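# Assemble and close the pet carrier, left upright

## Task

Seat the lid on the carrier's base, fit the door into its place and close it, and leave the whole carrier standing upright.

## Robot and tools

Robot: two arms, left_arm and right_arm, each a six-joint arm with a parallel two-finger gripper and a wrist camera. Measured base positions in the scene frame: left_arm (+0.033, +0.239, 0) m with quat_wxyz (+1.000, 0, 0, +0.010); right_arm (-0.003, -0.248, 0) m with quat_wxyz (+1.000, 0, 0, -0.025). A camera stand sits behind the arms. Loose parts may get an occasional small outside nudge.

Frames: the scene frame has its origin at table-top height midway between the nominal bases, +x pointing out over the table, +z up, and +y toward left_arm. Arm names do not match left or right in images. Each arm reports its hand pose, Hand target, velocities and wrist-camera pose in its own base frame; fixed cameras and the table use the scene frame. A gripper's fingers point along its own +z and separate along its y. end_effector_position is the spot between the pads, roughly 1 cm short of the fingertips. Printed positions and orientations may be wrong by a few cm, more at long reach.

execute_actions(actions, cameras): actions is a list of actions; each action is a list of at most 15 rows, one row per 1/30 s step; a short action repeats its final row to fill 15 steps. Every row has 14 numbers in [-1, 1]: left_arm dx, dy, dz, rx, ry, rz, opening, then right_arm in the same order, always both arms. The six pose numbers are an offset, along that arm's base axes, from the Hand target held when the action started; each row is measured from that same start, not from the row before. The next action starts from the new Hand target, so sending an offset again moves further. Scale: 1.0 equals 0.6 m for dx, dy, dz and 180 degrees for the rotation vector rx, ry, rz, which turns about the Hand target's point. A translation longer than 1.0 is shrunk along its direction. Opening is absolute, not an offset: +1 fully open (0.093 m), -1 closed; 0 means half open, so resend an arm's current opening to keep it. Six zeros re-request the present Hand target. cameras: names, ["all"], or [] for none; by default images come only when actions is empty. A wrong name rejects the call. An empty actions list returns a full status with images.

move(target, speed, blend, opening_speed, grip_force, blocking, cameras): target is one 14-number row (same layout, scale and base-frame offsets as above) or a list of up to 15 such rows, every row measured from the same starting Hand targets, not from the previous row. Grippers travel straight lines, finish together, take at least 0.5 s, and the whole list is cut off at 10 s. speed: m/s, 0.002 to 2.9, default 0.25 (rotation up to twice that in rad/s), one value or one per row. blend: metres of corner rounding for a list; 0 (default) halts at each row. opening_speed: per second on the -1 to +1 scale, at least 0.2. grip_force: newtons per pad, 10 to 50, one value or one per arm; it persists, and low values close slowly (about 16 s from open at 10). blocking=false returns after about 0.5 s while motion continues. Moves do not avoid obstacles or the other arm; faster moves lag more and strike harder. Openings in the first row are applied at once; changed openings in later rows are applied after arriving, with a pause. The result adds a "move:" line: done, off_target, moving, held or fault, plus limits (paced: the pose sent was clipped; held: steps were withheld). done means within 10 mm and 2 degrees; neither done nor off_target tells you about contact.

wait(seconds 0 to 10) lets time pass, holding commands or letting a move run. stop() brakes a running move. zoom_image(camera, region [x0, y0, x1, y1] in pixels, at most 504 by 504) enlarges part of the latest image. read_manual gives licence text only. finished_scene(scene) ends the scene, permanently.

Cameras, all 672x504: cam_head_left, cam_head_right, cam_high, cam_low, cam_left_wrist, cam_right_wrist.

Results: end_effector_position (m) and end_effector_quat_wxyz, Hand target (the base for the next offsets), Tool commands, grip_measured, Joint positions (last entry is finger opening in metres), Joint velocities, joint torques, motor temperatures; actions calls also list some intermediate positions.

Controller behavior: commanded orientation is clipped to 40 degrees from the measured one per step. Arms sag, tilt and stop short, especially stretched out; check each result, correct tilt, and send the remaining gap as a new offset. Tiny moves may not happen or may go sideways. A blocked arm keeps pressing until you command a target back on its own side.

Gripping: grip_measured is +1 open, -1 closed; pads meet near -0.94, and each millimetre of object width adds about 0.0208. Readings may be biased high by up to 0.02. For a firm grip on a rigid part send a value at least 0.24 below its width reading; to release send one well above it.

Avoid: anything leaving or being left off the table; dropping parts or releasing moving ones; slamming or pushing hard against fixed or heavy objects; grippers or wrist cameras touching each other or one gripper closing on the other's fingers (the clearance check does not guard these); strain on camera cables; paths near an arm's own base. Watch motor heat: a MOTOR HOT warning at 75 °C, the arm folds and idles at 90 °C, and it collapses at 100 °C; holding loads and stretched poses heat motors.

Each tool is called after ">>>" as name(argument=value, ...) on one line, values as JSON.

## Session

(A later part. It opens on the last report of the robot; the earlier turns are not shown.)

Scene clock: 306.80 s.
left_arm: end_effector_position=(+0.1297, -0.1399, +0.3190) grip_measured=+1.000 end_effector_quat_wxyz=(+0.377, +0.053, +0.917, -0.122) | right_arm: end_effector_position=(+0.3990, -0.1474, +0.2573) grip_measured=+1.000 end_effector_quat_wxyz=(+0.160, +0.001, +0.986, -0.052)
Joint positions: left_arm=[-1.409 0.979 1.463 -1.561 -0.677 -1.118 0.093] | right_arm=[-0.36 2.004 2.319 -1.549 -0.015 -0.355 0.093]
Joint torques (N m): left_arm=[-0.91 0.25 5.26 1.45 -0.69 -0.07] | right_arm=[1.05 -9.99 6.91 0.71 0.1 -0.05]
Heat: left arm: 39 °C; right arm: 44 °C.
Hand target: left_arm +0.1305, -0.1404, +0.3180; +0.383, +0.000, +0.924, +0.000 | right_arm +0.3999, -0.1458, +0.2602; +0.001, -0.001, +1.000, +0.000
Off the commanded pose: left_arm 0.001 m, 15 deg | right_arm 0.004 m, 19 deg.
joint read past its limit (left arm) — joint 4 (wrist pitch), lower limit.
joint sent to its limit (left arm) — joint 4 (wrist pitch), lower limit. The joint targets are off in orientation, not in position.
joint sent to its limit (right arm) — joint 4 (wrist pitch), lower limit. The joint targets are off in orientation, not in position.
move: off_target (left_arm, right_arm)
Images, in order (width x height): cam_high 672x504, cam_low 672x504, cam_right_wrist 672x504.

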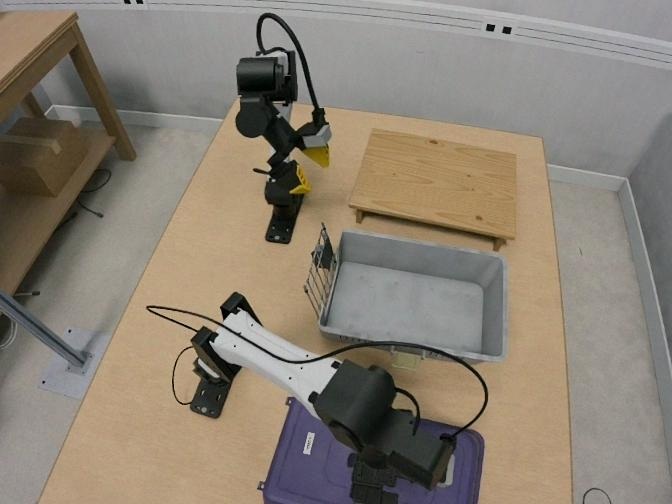

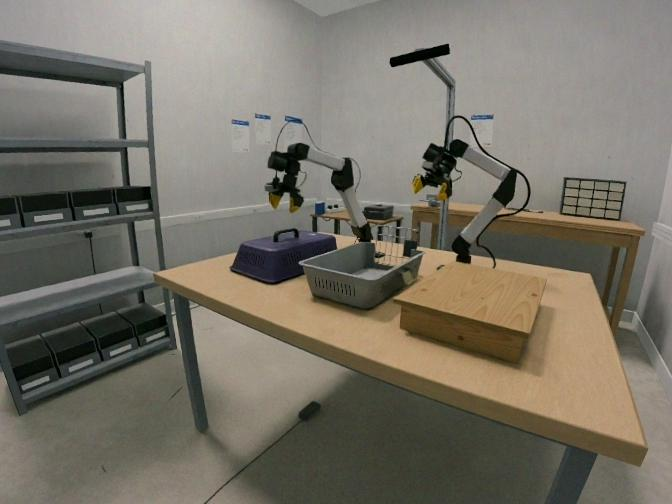

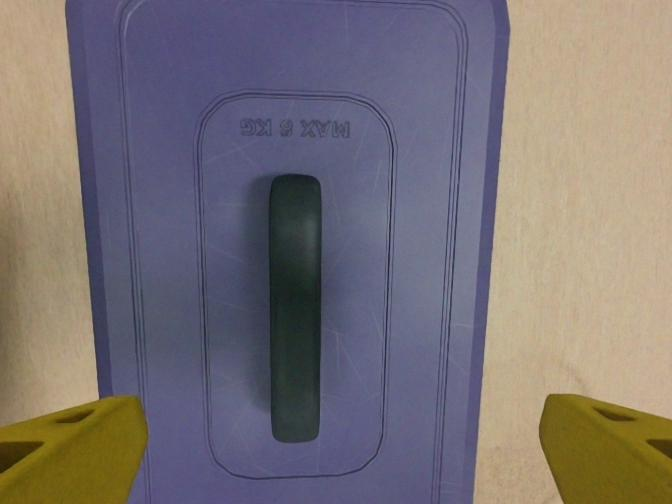

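>>> move(target=[0,0,0,0,0,0,1,0,0.0097,-0.1,0,-0.194,0,1], cameras=["cam_right_wrist","cam_low","cam_high"])

>>> zoom_image(camera="cam_low", region=[220, 140, 380, 290])

Scene clock: 329.33 s.
left_arm: end_effector_position=(+0.1297, -0.1399, +0.3190) grip_measured=+1.000 end_effector_quat_wxyz=(+0.377, +0.053, +0.917, -0.122) | right_arm: end_effector_position=(+0.4022, -0.1400, +0.1924) grip_measured=+1.000 end_effector_quat_wxyz=(+0.288, -0.001, +0.957, +0.000)
Joint positions: left_arm=[-1.409 0.979 1.463 -1.561 -0.677 -1.118 0.093] | right_arm=[-0.426 1.684 1.525 -0.869 -0.231 -0.364 0.093]
Joint torques (N m): left_arm=[-0.92 0.25 5.24 1.45 -0.68 -0.06] | right_arm=[-0.34 -10.84 5.74 1.22 -0.21 -0.11]
Heat: left arm: 39 °C; right arm: 44 °C.
Hand target: left_arm +0.1305, -0.1404, +0.3180; +0.383, +0.000, +0.924, +0.000 | right_arm +0.3999, -0.1400, +0.2003; +0.301, -0.001, +0.954, +0.000
Off the commanded pose: left_arm 0.001 m, 15 deg | right_arm 0.008 m, 1 deg.
joint read past its limit (left arm) — joint 4 (wrist pitch), lower limit.
joint sent to its limit (left arm) — joint 4 (wrist pitch), lower limit. The joint targets are off in orientation, not in position.
move: off_target (left_arm)
Images, in order (width x height): cam_high 672x504, cam_low 672x504, cam_right_wrist 672x504.

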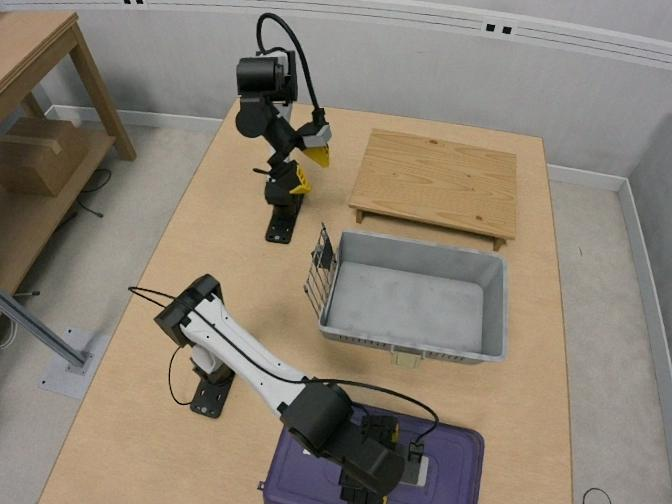

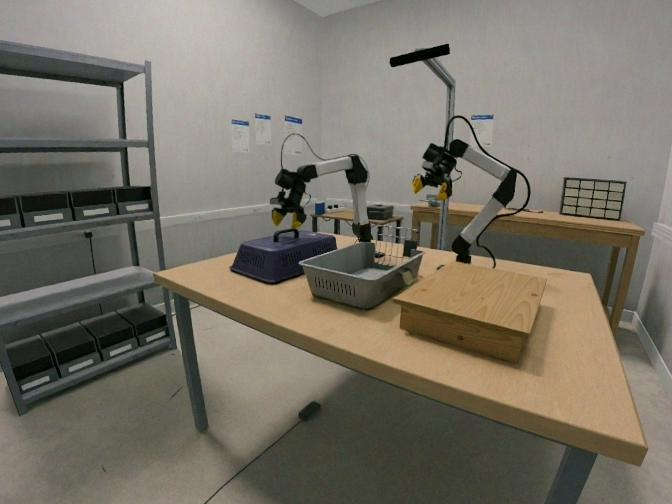

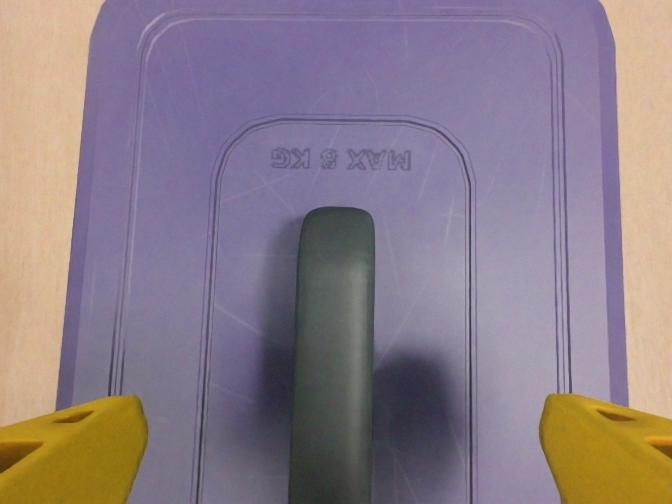

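Scaled by 3.150 from the camera's 672x504 image, which has a finer 960x720 frame.

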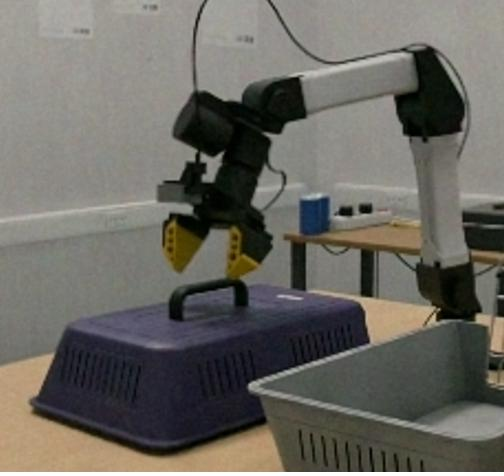

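>>> move(target=[0,0,0,0,0,0,1,0,0,-0.063,0,0,0,1], speed=0.1, cameras=["cam_right_wrist","cam_low"])

>>> zoom_image(camera="cam_low", region=[220, 140, 380, 290])

Scene clock: 339.10 s.
left_arm: end_effector_position=(+0.1297, -0.1399, +0.3190) grip_measured=+1.000 end_effector_quat_wxyz=(+0.377, +0.053, +0.917, -0.122) | right_arm: end_effector_position=(+0.4011, -0.1395, +0.1552) grip_measured=+1.000 end_effector_quat_wxyz=(+0.289, -0.001, +0.957, +0.000)
Joint positions: left_arm=[-1.409 0.979 1.463 -1.561 -0.677 -1.118 0.093] | right_arm=[-0.426 1.678 1.369 -0.719 -0.232 -0.364 0.093]
Joint torques (N m): left_arm=[-0.94 0.25 5.26 1.45 -0.68 -0.06] | right_arm=[-0.35 -10.47 5.89 1.22 -0.22 -0.1]
Heat: left arm: 39 °C; right arm: 45 °C.
Hand target: left_arm +0.1305, -0.1404, +0.3180; +0.383, +0.000, +0.924, +0.000 | right_arm +0.3999, -0.1400, +0.1623; +0.301, -0.001, +0.954, +0.000
Off the commanded pose: left_arm 0.001 m, 15 deg | right_arm 0.007 m, 1 deg.
joint read past its limit (left arm) — joint 4 (wrist pitch), lower limit.
joint sent to its limit (left arm) — joint 4 (wrist pitch), lower limit. The joint targets are off in orientation, not in position.
move: off_target (left_arm)
Images, in order (width x height): cam_low 672x504, cam_right_wrist 672x504.

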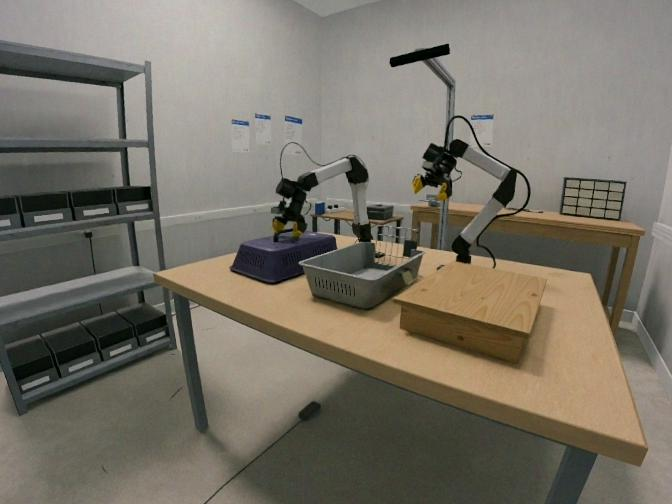

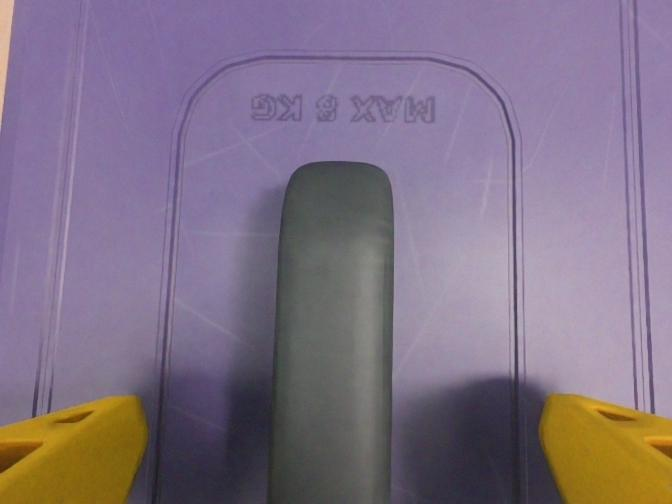

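Scaled by 3.150 from the camera's 672x504 image, which has a finer 960x720 frame.

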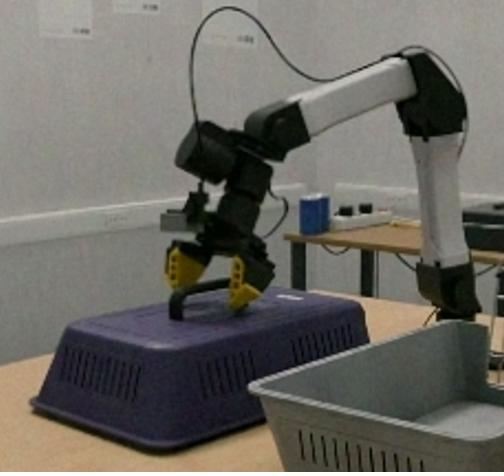

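>>> move(target=[0,0,0,0,0,0,1,0,0,0,0,0,0,-0.85], opening_speed=0.7, cameras=["cam_right_wrist"])

Scene clock: 348.23 s.
left_arm: end_effector_position=(+0.1297, -0.1399, +0.3190) grip_measured=+1.000 end_effector_quat_wxyz=(+0.377, +0.053, +0.917, -0.122) | right_arm: end_effector_position=(+0.4015, -0.1387, +0.1554) grip_measured=-0.620 end_effector_quat_wxyz=(+0.290, +0.001, +0.957, +0.003)
Joint positions: left_arm=[-1.409 0.979 1.463 -1.561 -0.677 -1.118 0.093] | right_arm=[-0.426 1.678 1.369 -0.718 -0.237 -0.357 0.015]
Joint torques (N m): left_arm=[-0.92 0.25 5.24 1.45 -0.69 -0.07] | right_arm=[-0.31 -10.48 5.86 1.22 -0.17 -0.17]
Motor temperatures (°C): left_arm=[28 35 38 39 29 27 26] | right_arm=[27 41 44 28 25 27 24]
Heat: left arm: 39 °C; right arm: 44 °C.
Hand target: left_arm +0.1305, -0.1404, +0.3180; +0.383, +0.000, +0.924, +0.000 | right_arm +0.3999, -0.1401, +0.1623; +0.301, -0.001, +0.954, +0.000
Off the commanded pose: left_arm 0.001 m, 15 deg | right_arm 0.007 m, 1 deg.
joint read past its limit (left arm) — joint 4 (wrist pitch), lower limit.
joint sent to its limit (left arm) — joint 4 (wrist pitch), lower limit. The joint targets are off in orientation, not in position.
move: off_target (left_arm)
Images, in order (width x height): cam_right_wrist 672x504.

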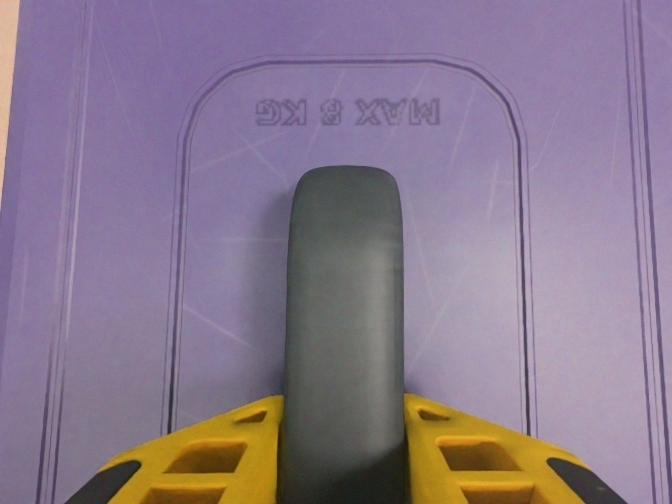

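Gripped. Lift slightly slowly and look.

>>> move(target=[0,0,0,0,0,0,1,0,0,0.1,0,0,0,-0.85], speed=0.08, cameras=["cam_right_wrist","cam_low"])

>>> zoom_image(camera="cam_low", region=[200, 140, 440, 320])

Scene clock: 355.37 s.
left_arm: end_effector_position=(+0.1297, -0.1399, +0.3190) grip_measured=+1.000 end_effector_quat_wxyz=(+0.377, +0.053, +0.917, -0.122) | right_arm: end_effector_position=(+0.3903, -0.1338, +0.2015) grip_measured=-0.636 end_effector_quat_wxyz=(+0.268, +0.003, +0.963, +0.013)
Joint positions: left_arm=[-1.409 0.979 1.463 -1.561 -0.677 -1.118 0.093] | right_arm=[-0.426 1.678 1.577 -0.976 -0.236 -0.36 0.015]
Joint torques (N m): left_arm=[-0.92 0.25 5.26 1.45 -0.69 -0.07] | right_arm=[-0.35 -9.43 9.52 1.31 -0.19 -0.15]
Heat: left arm: 39 °C; right arm: 44 °C.
Hand target: left_arm +0.1305, -0.1404, +0.3180; +0.383, +0.000, +0.924, +0.000 | right_arm +0.3999, -0.1400, +0.2224; +0.301, -0.001, +0.954, +0.000
Off the commanded pose: left_arm 0.001 m, 15 deg | right_arm 0.024 m, 4 deg.
joint read past its limit (left arm) — joint 4 (wrist pitch), lower limit.
joint sent to its limit (left arm) — joint 4 (wrist pitch), lower limit. The joint targets are off in orientation, not in position.
move: off_target (left_arm, right_arm)
Images, in order (width x height): cam_low 672x504, cam_right_wrist 672x504.

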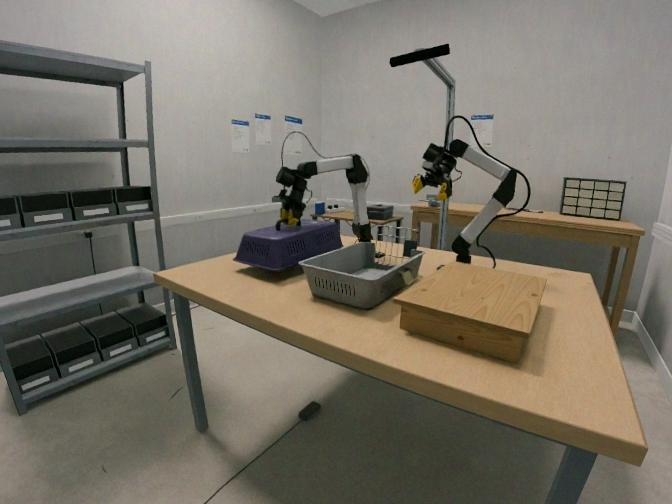

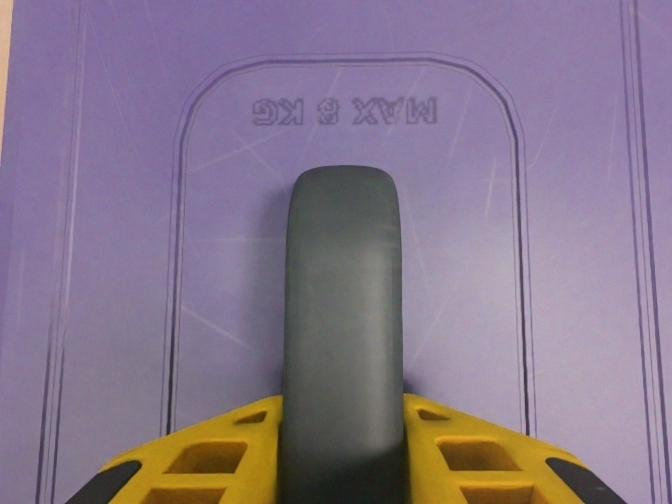

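Scaled by 2.100 from the camera's 672x504 image, which has a finer 960x720 frame.

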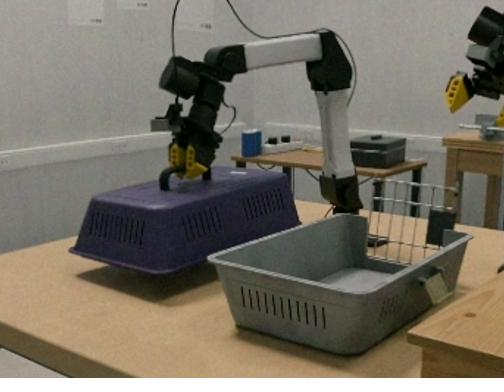

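>>> move(target=[-0.0675,-0.183,-0.28,0,-0.111,0,-0.3,0,0,0,0,0,0,-0.85], cameras=["all"])

Scene clock: 371.27 s.
left_arm: end_effector_position=(+0.0902, -0.2426, +0.1414) grip_measured=-0.299 end_effector_quat_wxyz=(+0.526, +0.007, +0.850, +0.014) | right_arm: end_effector_position=(+0.3902, -0.1337, +0.2015) grip_measured=-0.636 end_effector_quat_wxyz=(+0.268, +0.003, +0.963, +0.013)
Joint positions: left_arm=[-1.813 1.693 1.074 -1.429 -1.045 -2.075 0.031] | right_arm=[-0.426 1.678 1.577 -0.976 -0.236 -0.36 0.015]
Joint torques (N m): left_arm=[-0.61 -5.41 8.87 -0.75 -0.91 -0.09] | right_arm=[-0.38 -9.44 9.51 1.3 -0.18 -0.15]
Heat: left arm: 38 °C; right arm: 47 °C.
Hand target: left_arm +0.0899, -0.2501, +0.1500; +0.538, +0.000, +0.843, +0.000 | right_arm +0.3999, -0.1400, +0.2224; +0.301, -0.001, +0.954, +0.000
Off the commanded pose: left_arm 0.012 m, 2 deg | right_arm 0.024 m, 4 deg.
joint sent to its limit (left arm) — joint 6 (wrist roll), lower limit. The joint targets still meet the commanded pose.
move: off_target (left_arm, right_arm)

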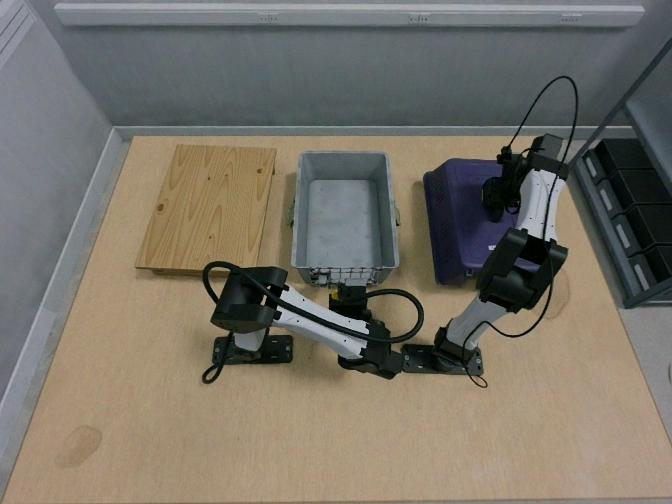

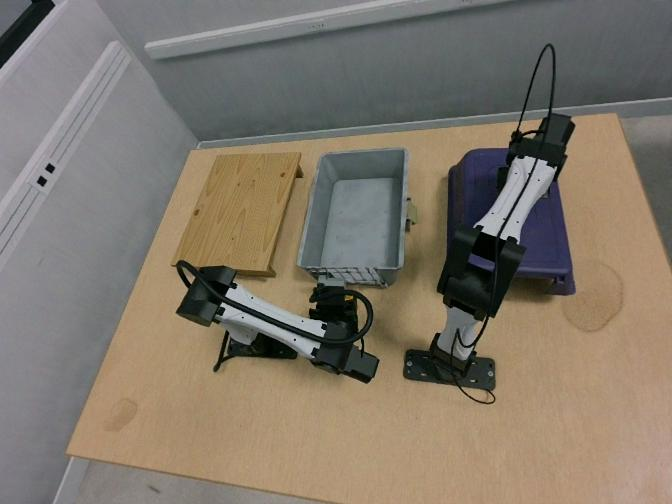

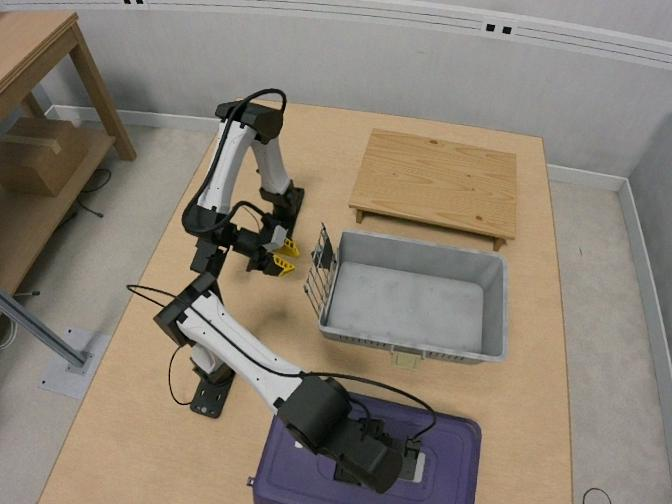

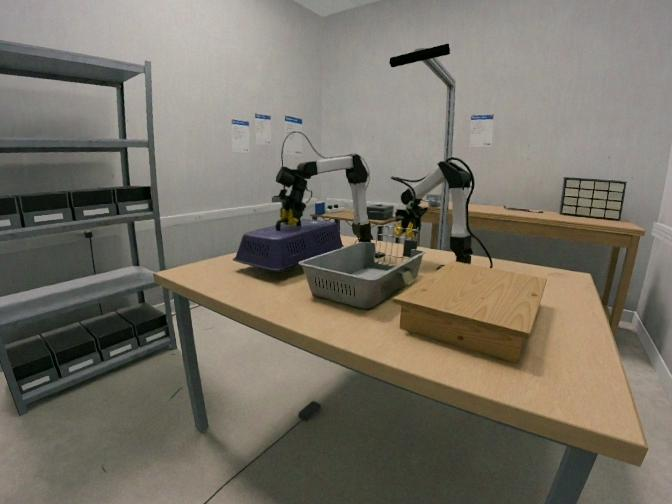

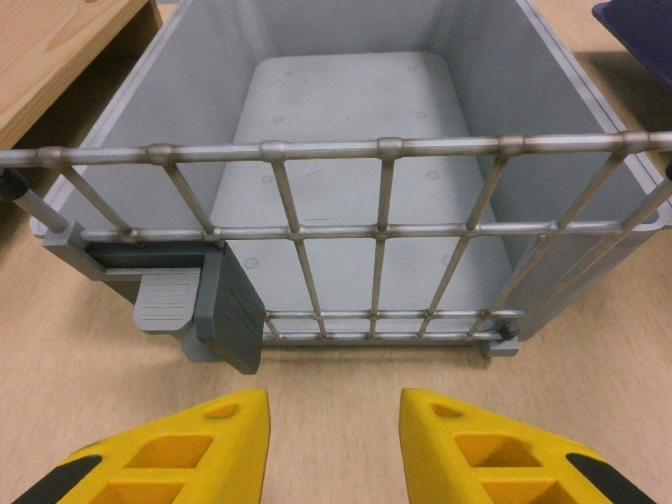

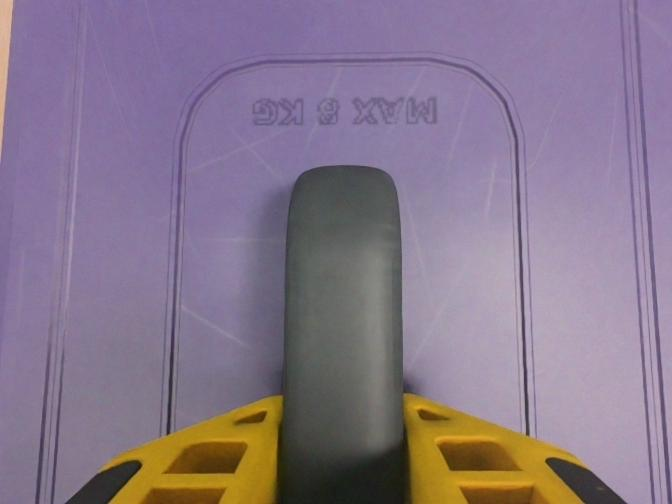

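>>> move(target=[0.045,-0.026,-0.037,0,0,0,-0.3,0,0,0,0,0,0,-0.85], speed=0.1, cameras=["cam_left_wrist"])

Scene clock: 400.33 s.
left_arm: end_effector_position=(+0.1127, -0.2652, +0.1255) grip_measured=-0.299 end_effector_quat_wxyz=(+0.526, -0.002, +0.850, +0.002) | right_arm: end_effector_position=(+0.3902, -0.1337, +0.2015) grip_measured=-0.636 end_effector_quat_wxyz=(+0.268, +0.003, +0.963, +0.013)
Joint positions: left_arm=[-1.713 1.72 1.06 -1.196 -1.087 -1.89 0.031] | right_arm=[-0.426 1.678 1.577 -0.976 -0.236 -0.36 0.015]
Joint torques (N m): left_arm=[0.54 -6.16 5.46 -0.08 -0.98 0.19] | right_arm=[-0.36 -9.46 9.52 1.3 -0.18 -0.14]
Motor temperatures (°C): left_arm=[28 36 41 37 30 27 26] | right_arm=[27 43 50 30 24 27 26]
Heat: left arm: 41 °C; right arm: 50 °C.
Hand target: left_arm +0.1169, -0.2658, +0.1279; +0.538, +0.000, +0.843, -0.001 | right_arm +0.3999, -0.1400, +0.2224; +0.301, -0.001, +0.954, +0.000
Off the commanded pose: left_arm 0.005 m, 2 deg | right_arm 0.024 m, 4 deg.
move: off_target (right_arm)
Images, in order (width x height): cam_left_wrist 672x504.

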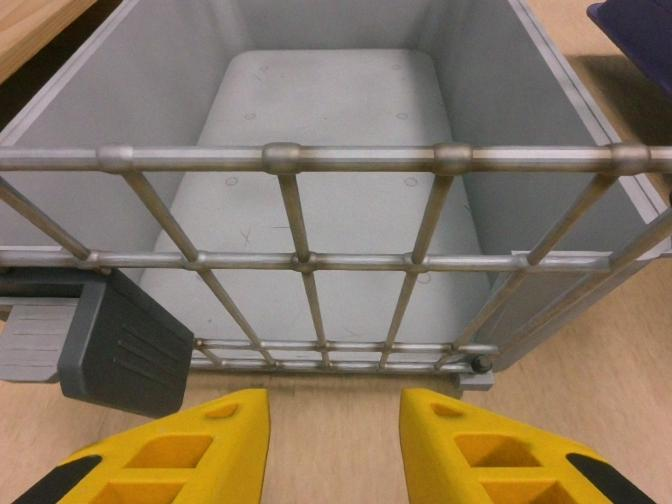

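>>> move(target=[0.055,0.013,-0.018,0,0,0,-0.3,0,0,0,0,0,0,-0.85], speed=0.06, cameras=["cam_left_wrist","cam_high"])

Scene clock: 411.57 s.
left_arm: end_effector_position=(+0.1457, -0.2585, +0.1082) grip_measured=-0.299 end_effector_quat_wxyz=(+0.527, +0.009, +0.850, +0.012) | right_arm: end_effector_position=(+0.3902, -0.1337, +0.2015) grip_measured=-0.636 end_effector_quat_wxyz=(+0.268, +0.003, +0.963, +0.013)
Joint positions: left_arm=[-1.59 1.657 0.923 -0.899 -1.109 -1.607 0.031] | right_arm=[-0.426 1.678 1.577 -0.976 -0.236 -0.36 0.015]
Joint torques (N m): left_arm=[0.62 -8.24 5.65 0.49 -0.98 0.16] | right_arm=[-0.36 -9.43 9.51 1.3 -0.19 -0.15]
Heat: left arm: 40 °C; right arm: 51 °C.
Hand target: left_arm +0.1500, -0.2579, +0.1170; +0.538, +0.000, +0.843, +0.000 | right_arm +0.3999, -0.1400, +0.2224; +0.301, -0.001, +0.954, +0.000
Off the commanded pose: left_arm 0.010 m, 2 deg | right_arm 0.024 m, 4 deg.
move: off_target (right_arm)
Images, in order (width x height): cam_high 672x504, cam_left_wrist 672x504.

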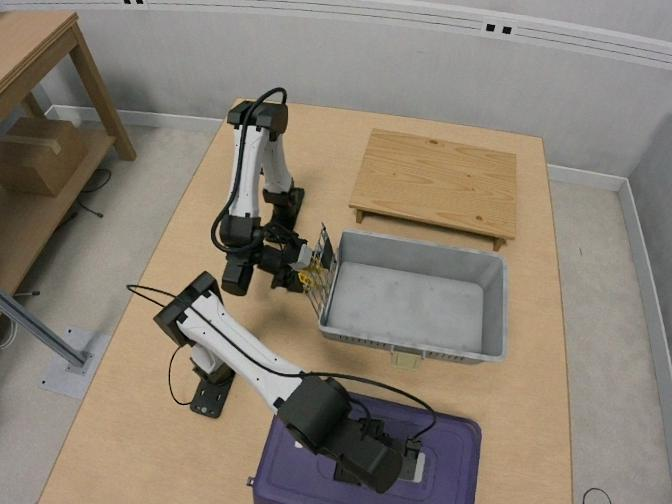

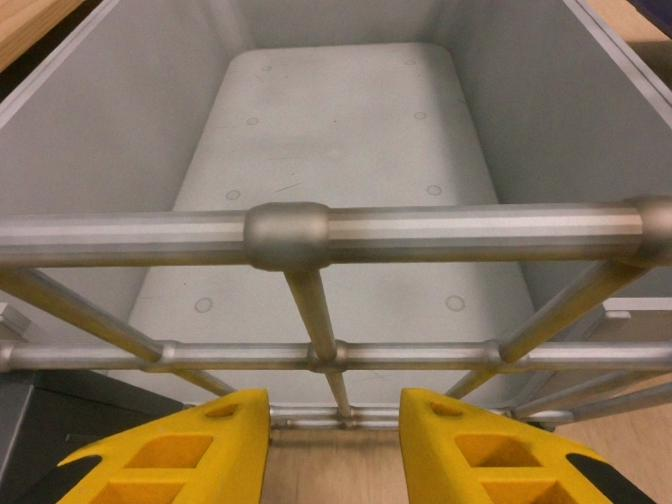

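>>> move(target=[[-0.03,0,-0.015,0,-0.1,0,-0.3,0,0,0,0,0,0,-0.85],[0.019,0,-0.015,0,-0.1,0,-0.3,0,0,0,0,0,0,-0.85]], speed=0.06, cameras=["cam_left_wrist","cam_high"])

Scene clock: 433.17 s.
left_arm: end_effector_position=(+0.1585, -0.2573, +0.0979) grip_measured=-0.299 end_effector_quat_wxyz=(+0.654, +0.007, +0.756, +0.013) | right_arm: end_effector_position=(+0.3902, -0.1337, +0.2015) grip_measured=-0.636 end_effector_quat_wxyz=(+0.268, +0.003, +0.963, +0.013)
Joint positions: left_arm=[-1.602 1.864 0.868 -0.857 -1.42 -1.825 0.031] | right_arm=[-0.426 1.678 1.577 -0.976 -0.236 -0.36 0.015]
Joint torques (N m): left_arm=[0.57 -9.11 4.48 0.09 -1.03 0.18] | right_arm=[-0.38 -9.46 9.51 1.3 -0.18 -0.15]
Heat: left arm: 39 °C; right arm: 52 °C.
Hand target: left_arm +0.1613, -0.2579, +0.1081; +0.663, +0.000, +0.749, +0.000 | right_arm +0.3999, -0.1400, +0.2224; +0.301, -0.001, +0.954, +0.000
Off the commanded pose: left_arm 0.011 m, 2 deg | right_arm 0.024 m, 4 deg.
move: off_target (left_arm, right_arm)
Images, in order (width x height): cam_high 672x504, cam_left_wrist 672x504.

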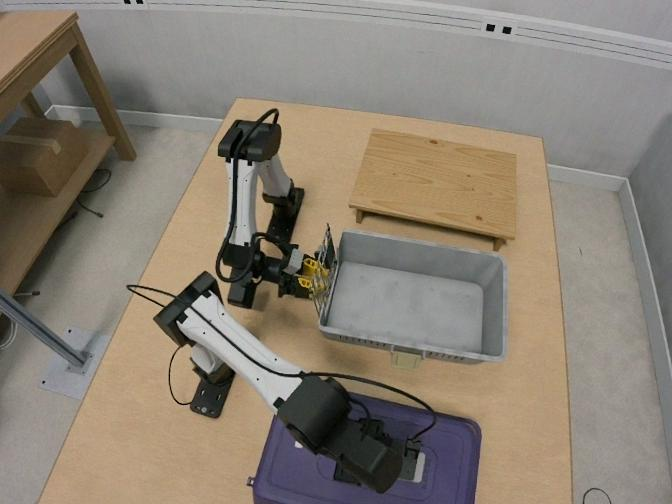

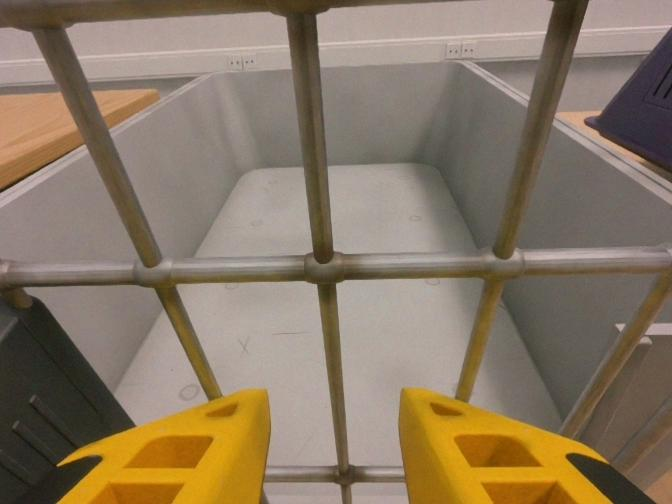

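>>> move(target=[0,0,0,0,0,0,-1,0,0,0,0,0,0,-0.85], opening_speed=0.4, cameras=["cam_left_wrist","cam_high"])

>>> zoom_image(camera="cam_left_wrist", region=[220, 340, 460, 504])

Scene clock: 441.80 s.
left_arm: end_effector_position=(+0.1586, -0.2589, +0.0988) grip_measured=-0.975 end_effector_quat_wxyz=(+0.656, +0.001, +0.755, +0.005) | right_arm: end_effector_position=(+0.3902, -0.1337, +0.2015) grip_measured=-0.636 end_effector_quat_wxyz=(+0.268, +0.003, +0.963, +0.013)
Joint positions: left_arm=[-1.602 1.862 0.868 -0.844 -1.425 -1.831 0] | right_arm=[-0.426 1.678 1.577 -0.976 -0.236 -0.36 0.015]
Joint torques (N m): left_arm=[0.53 -8.58 4.85 -0.14 -0.96 0.15] | right_arm=[-0.35 -9.44 9.51 1.3 -0.18 -0.14]
Heat: left arm: 39 °C; right arm: 53 °C.
Hand target: left_arm +0.1611, -0.2577, +0.1080; +0.664, -0.002, +0.748, +0.002 | right_arm +0.3999, -0.1400, +0.2224; +0.301, -0.001, +0.954, +0.000
Off the commanded pose: left_arm 0.010 m, 1 deg | right_arm 0.024 m, 4 deg.
move: off_target (right_arm)
Images, in order (width x height): cam_high 672x504, cam_left_wrist 672x504.

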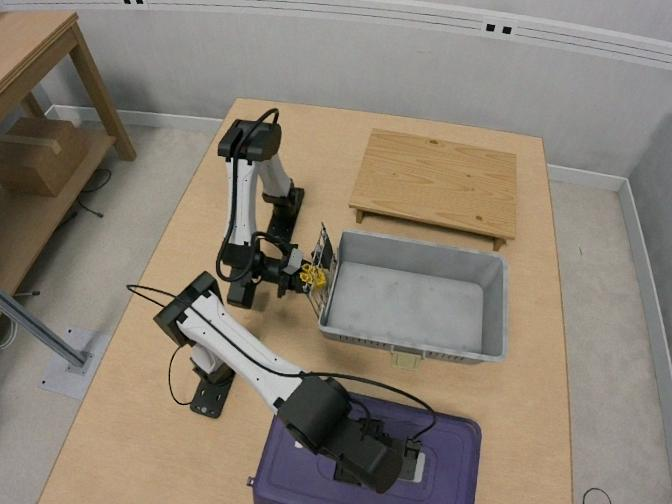

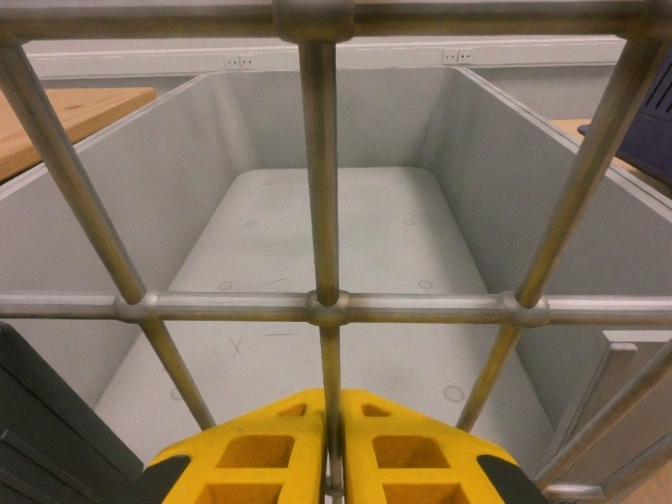

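Scaled by 2.100 from the camera's 672x504 image, which has a finer 960x720 frame.

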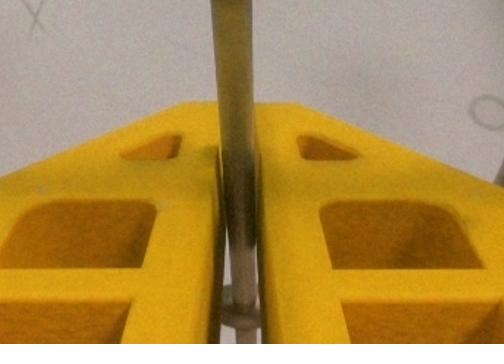

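>>> move(target=[0.025,0,0.002,0,0,0,-1,0,0,0,0,0,0,-0.85], speed=0.04, cameras=["all"])

>>> zoom_image(camera="cam_high", region=[220, 200, 370, 350])

>>> zoom_image(camera="cam_low", region=[340, 160, 480, 300])

Scene clock: 455.80 s.
left_arm: end_effector_position=(+0.1702, -0.2612, +0.1002) grip_measured=-0.975 end_effector_quat_wxyz=(+0.654, +0.002, +0.757, +0.004) | right_arm: end_effector_position=(+0.3902, -0.1337, +0.2015) grip_measured=-0.636 end_effector_quat_wxyz=(+0.268, +0.003, +0.963, +0.013)
Joint positions: left_arm=[-1.557 1.778 0.78 -0.512 -1.425 -1.501 0] | right_arm=[-0.426 1.678 1.577 -0.976 -0.236 -0.36 0.015]
Joint torques (N m): left_arm=[1.7 -8.23 4.92 0.66 -1.03 0.32] | right_arm=[-0.36 -9.44 9.51 1.3 -0.19 -0.14]
Heat: left arm: 40 °C; right arm: 54 °C.
Hand target: left_arm +0.1761, -0.2577, +0.1092; +0.664, -0.002, +0.748, +0.002 | right_arm +0.3999, -0.1400, +0.2224; +0.301, -0.001, +0.954, +0.000
Off the commanded pose: left_arm 0.011 m, 2 deg | right_arm 0.024 m, 4 deg.
move: off_target (left_arm, right_arm)

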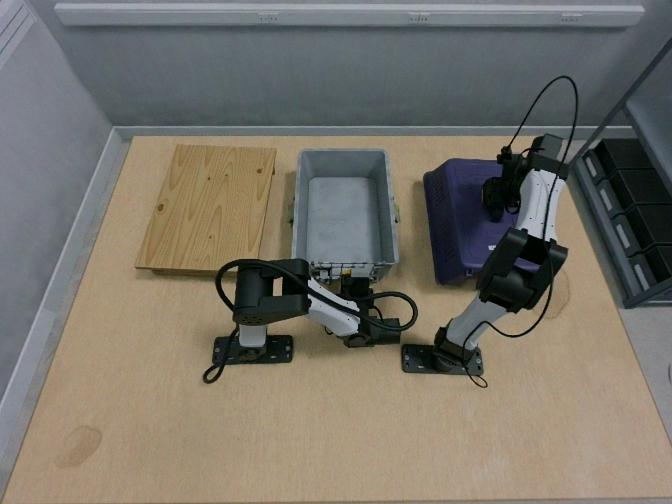

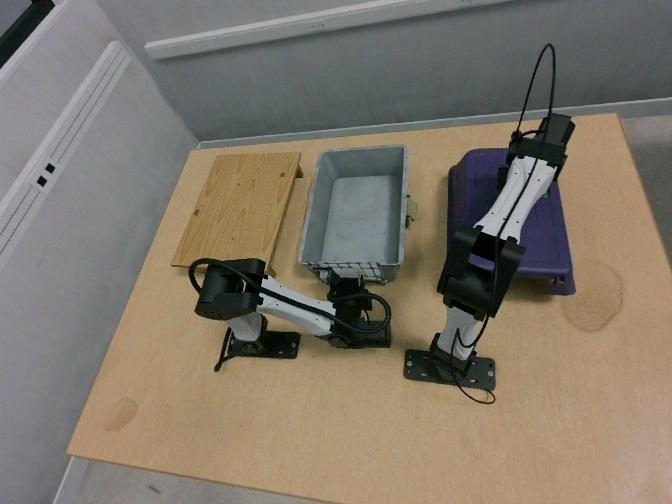

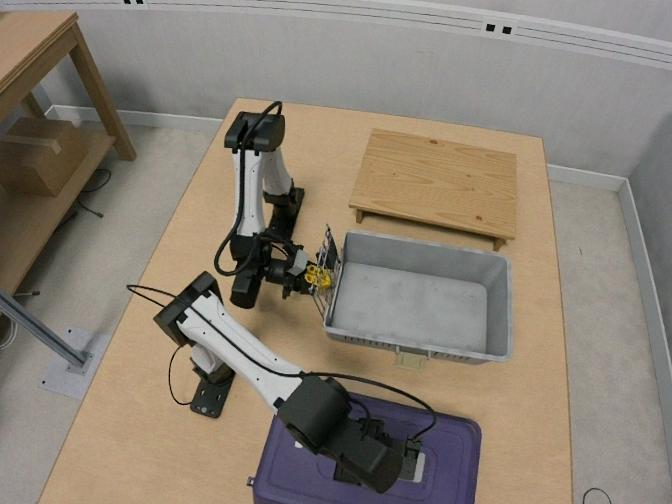

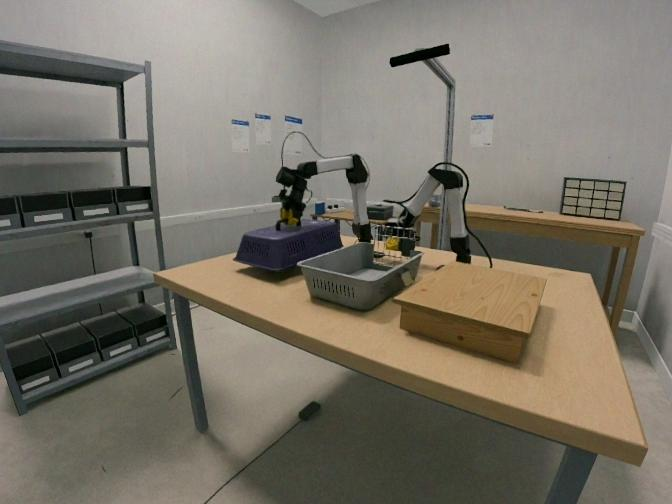

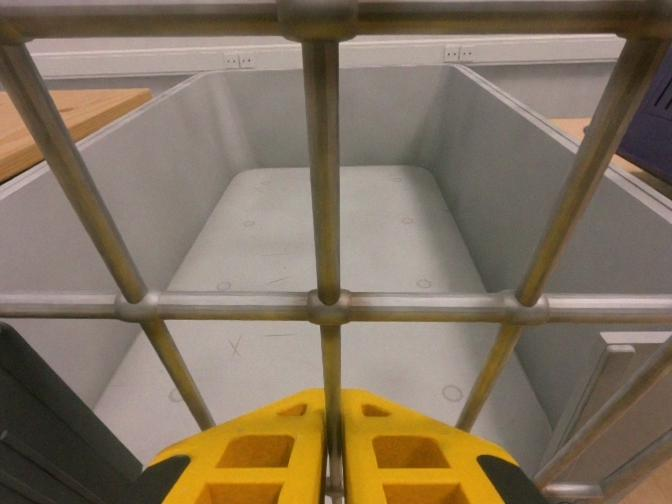

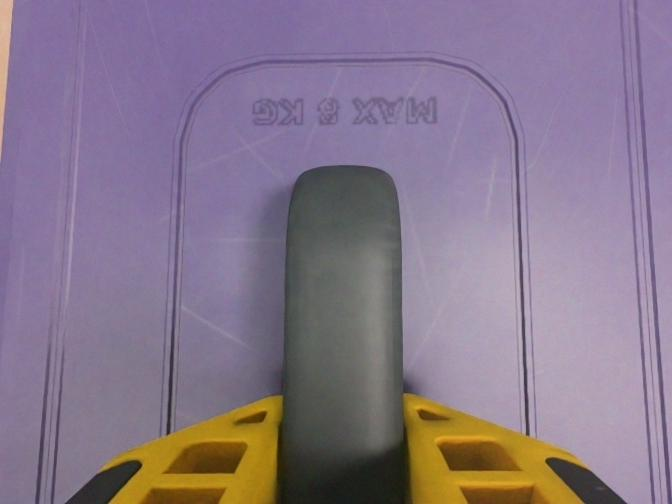

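Scaled by 3.360 from the camera's 672x504 image, which has a finer 960x720 frame.

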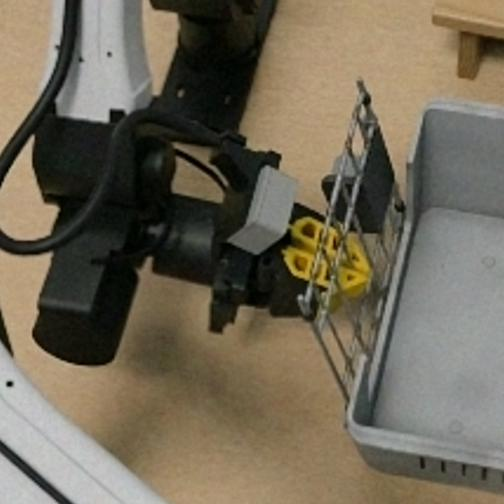

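Scaled by 3.600 from the camera's 672x504 image, which has a finer 960x720 frame.

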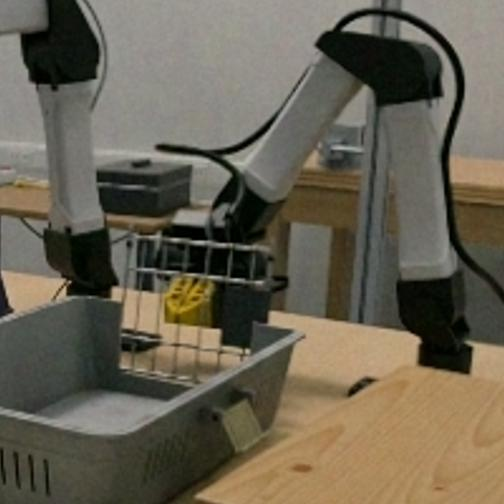

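>>> move(target=[0.026,0,0.003,0,0.078,0,-1,0,0,0,0,0,0,-0.85], speed=0.04, cameras=["cam_high","cam_left_wrist","cam_head_left","cam_low"])

>>> zoom_image(camera="cam_high", region=[220, 200, 370, 350])

Scene clock: 483.93 s.
left_arm: end_effector_position=(+0.1869, -0.2598, +0.1021) grip_measured=-0.975 end_effector_quat_wxyz=(+0.566, +0.001, +0.825, -0.001) | right_arm: end_effector_position=(+0.3902, -0.1337, +0.2015) grip_measured=-0.636 end_effector_quat_wxyz=(+0.268, +0.003, +0.963, +0.013)
Joint positions: left_arm=[-1.456 1.617 0.77 -0.428 -1.185 -1.253 0] | right_arm=[-0.426 1.678 1.577 -0.976 -0.236 -0.36 0.015]
Joint torques (N m): left_arm=[1.52 -7.79 7.79 0.74 -0.68 0.28] | right_arm=[-0.36 -9.44 9.5 1.3 -0.19 -0.15]
Motor temperatures (°C): left_arm=[28 40 38 34 30 27 26] | right_arm=[27 44 55 31 24 27 27]
Heat: left arm: 40 °C; right arm: 55 °C.
Hand target: left_arm +0.1917, -0.2577, +0.1111; +0.568, -0.002, +0.823, +0.002 | right_arm +0.3999, -0.1400, +0.2224; +0.301, -0.001, +0.954, +0.000
Off the commanded pose: left_arm 0.010 m, 1 deg | right_arm 0.024 m, 4 deg.
move: off_target (right_arm)
Images, in order (width x height): cam_head_left 672x504, cam_high 672x504, cam_low 672x504, cam_left_wrist 672x504.

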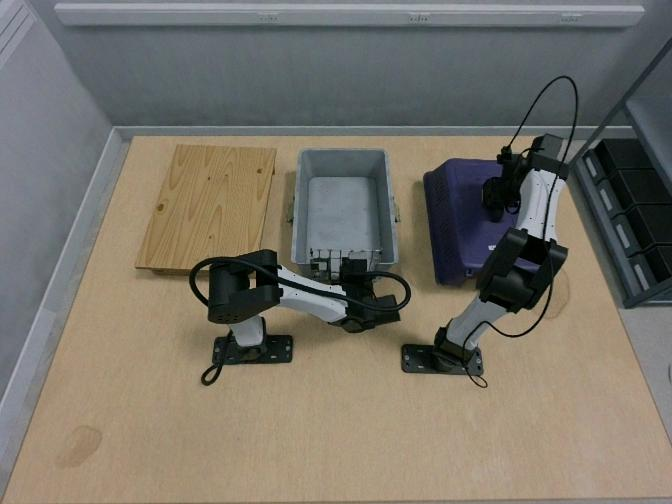

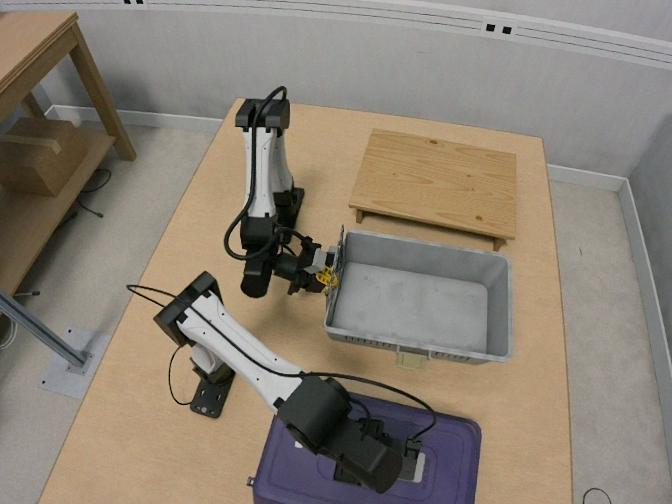

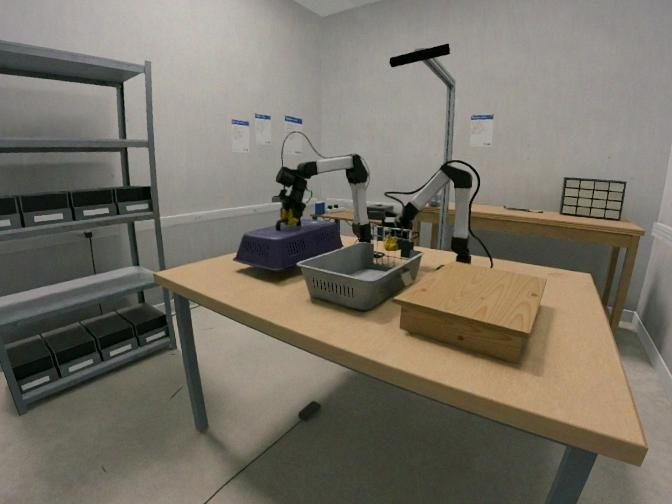

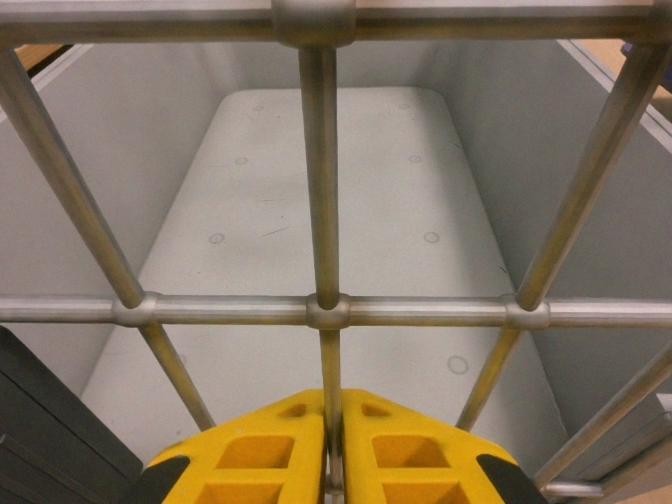

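Scaled by 3.360 from the camera's 672x504 image, which has a finer 960x720 frame.

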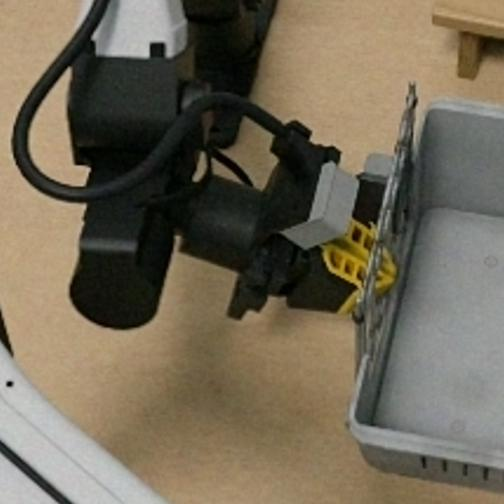

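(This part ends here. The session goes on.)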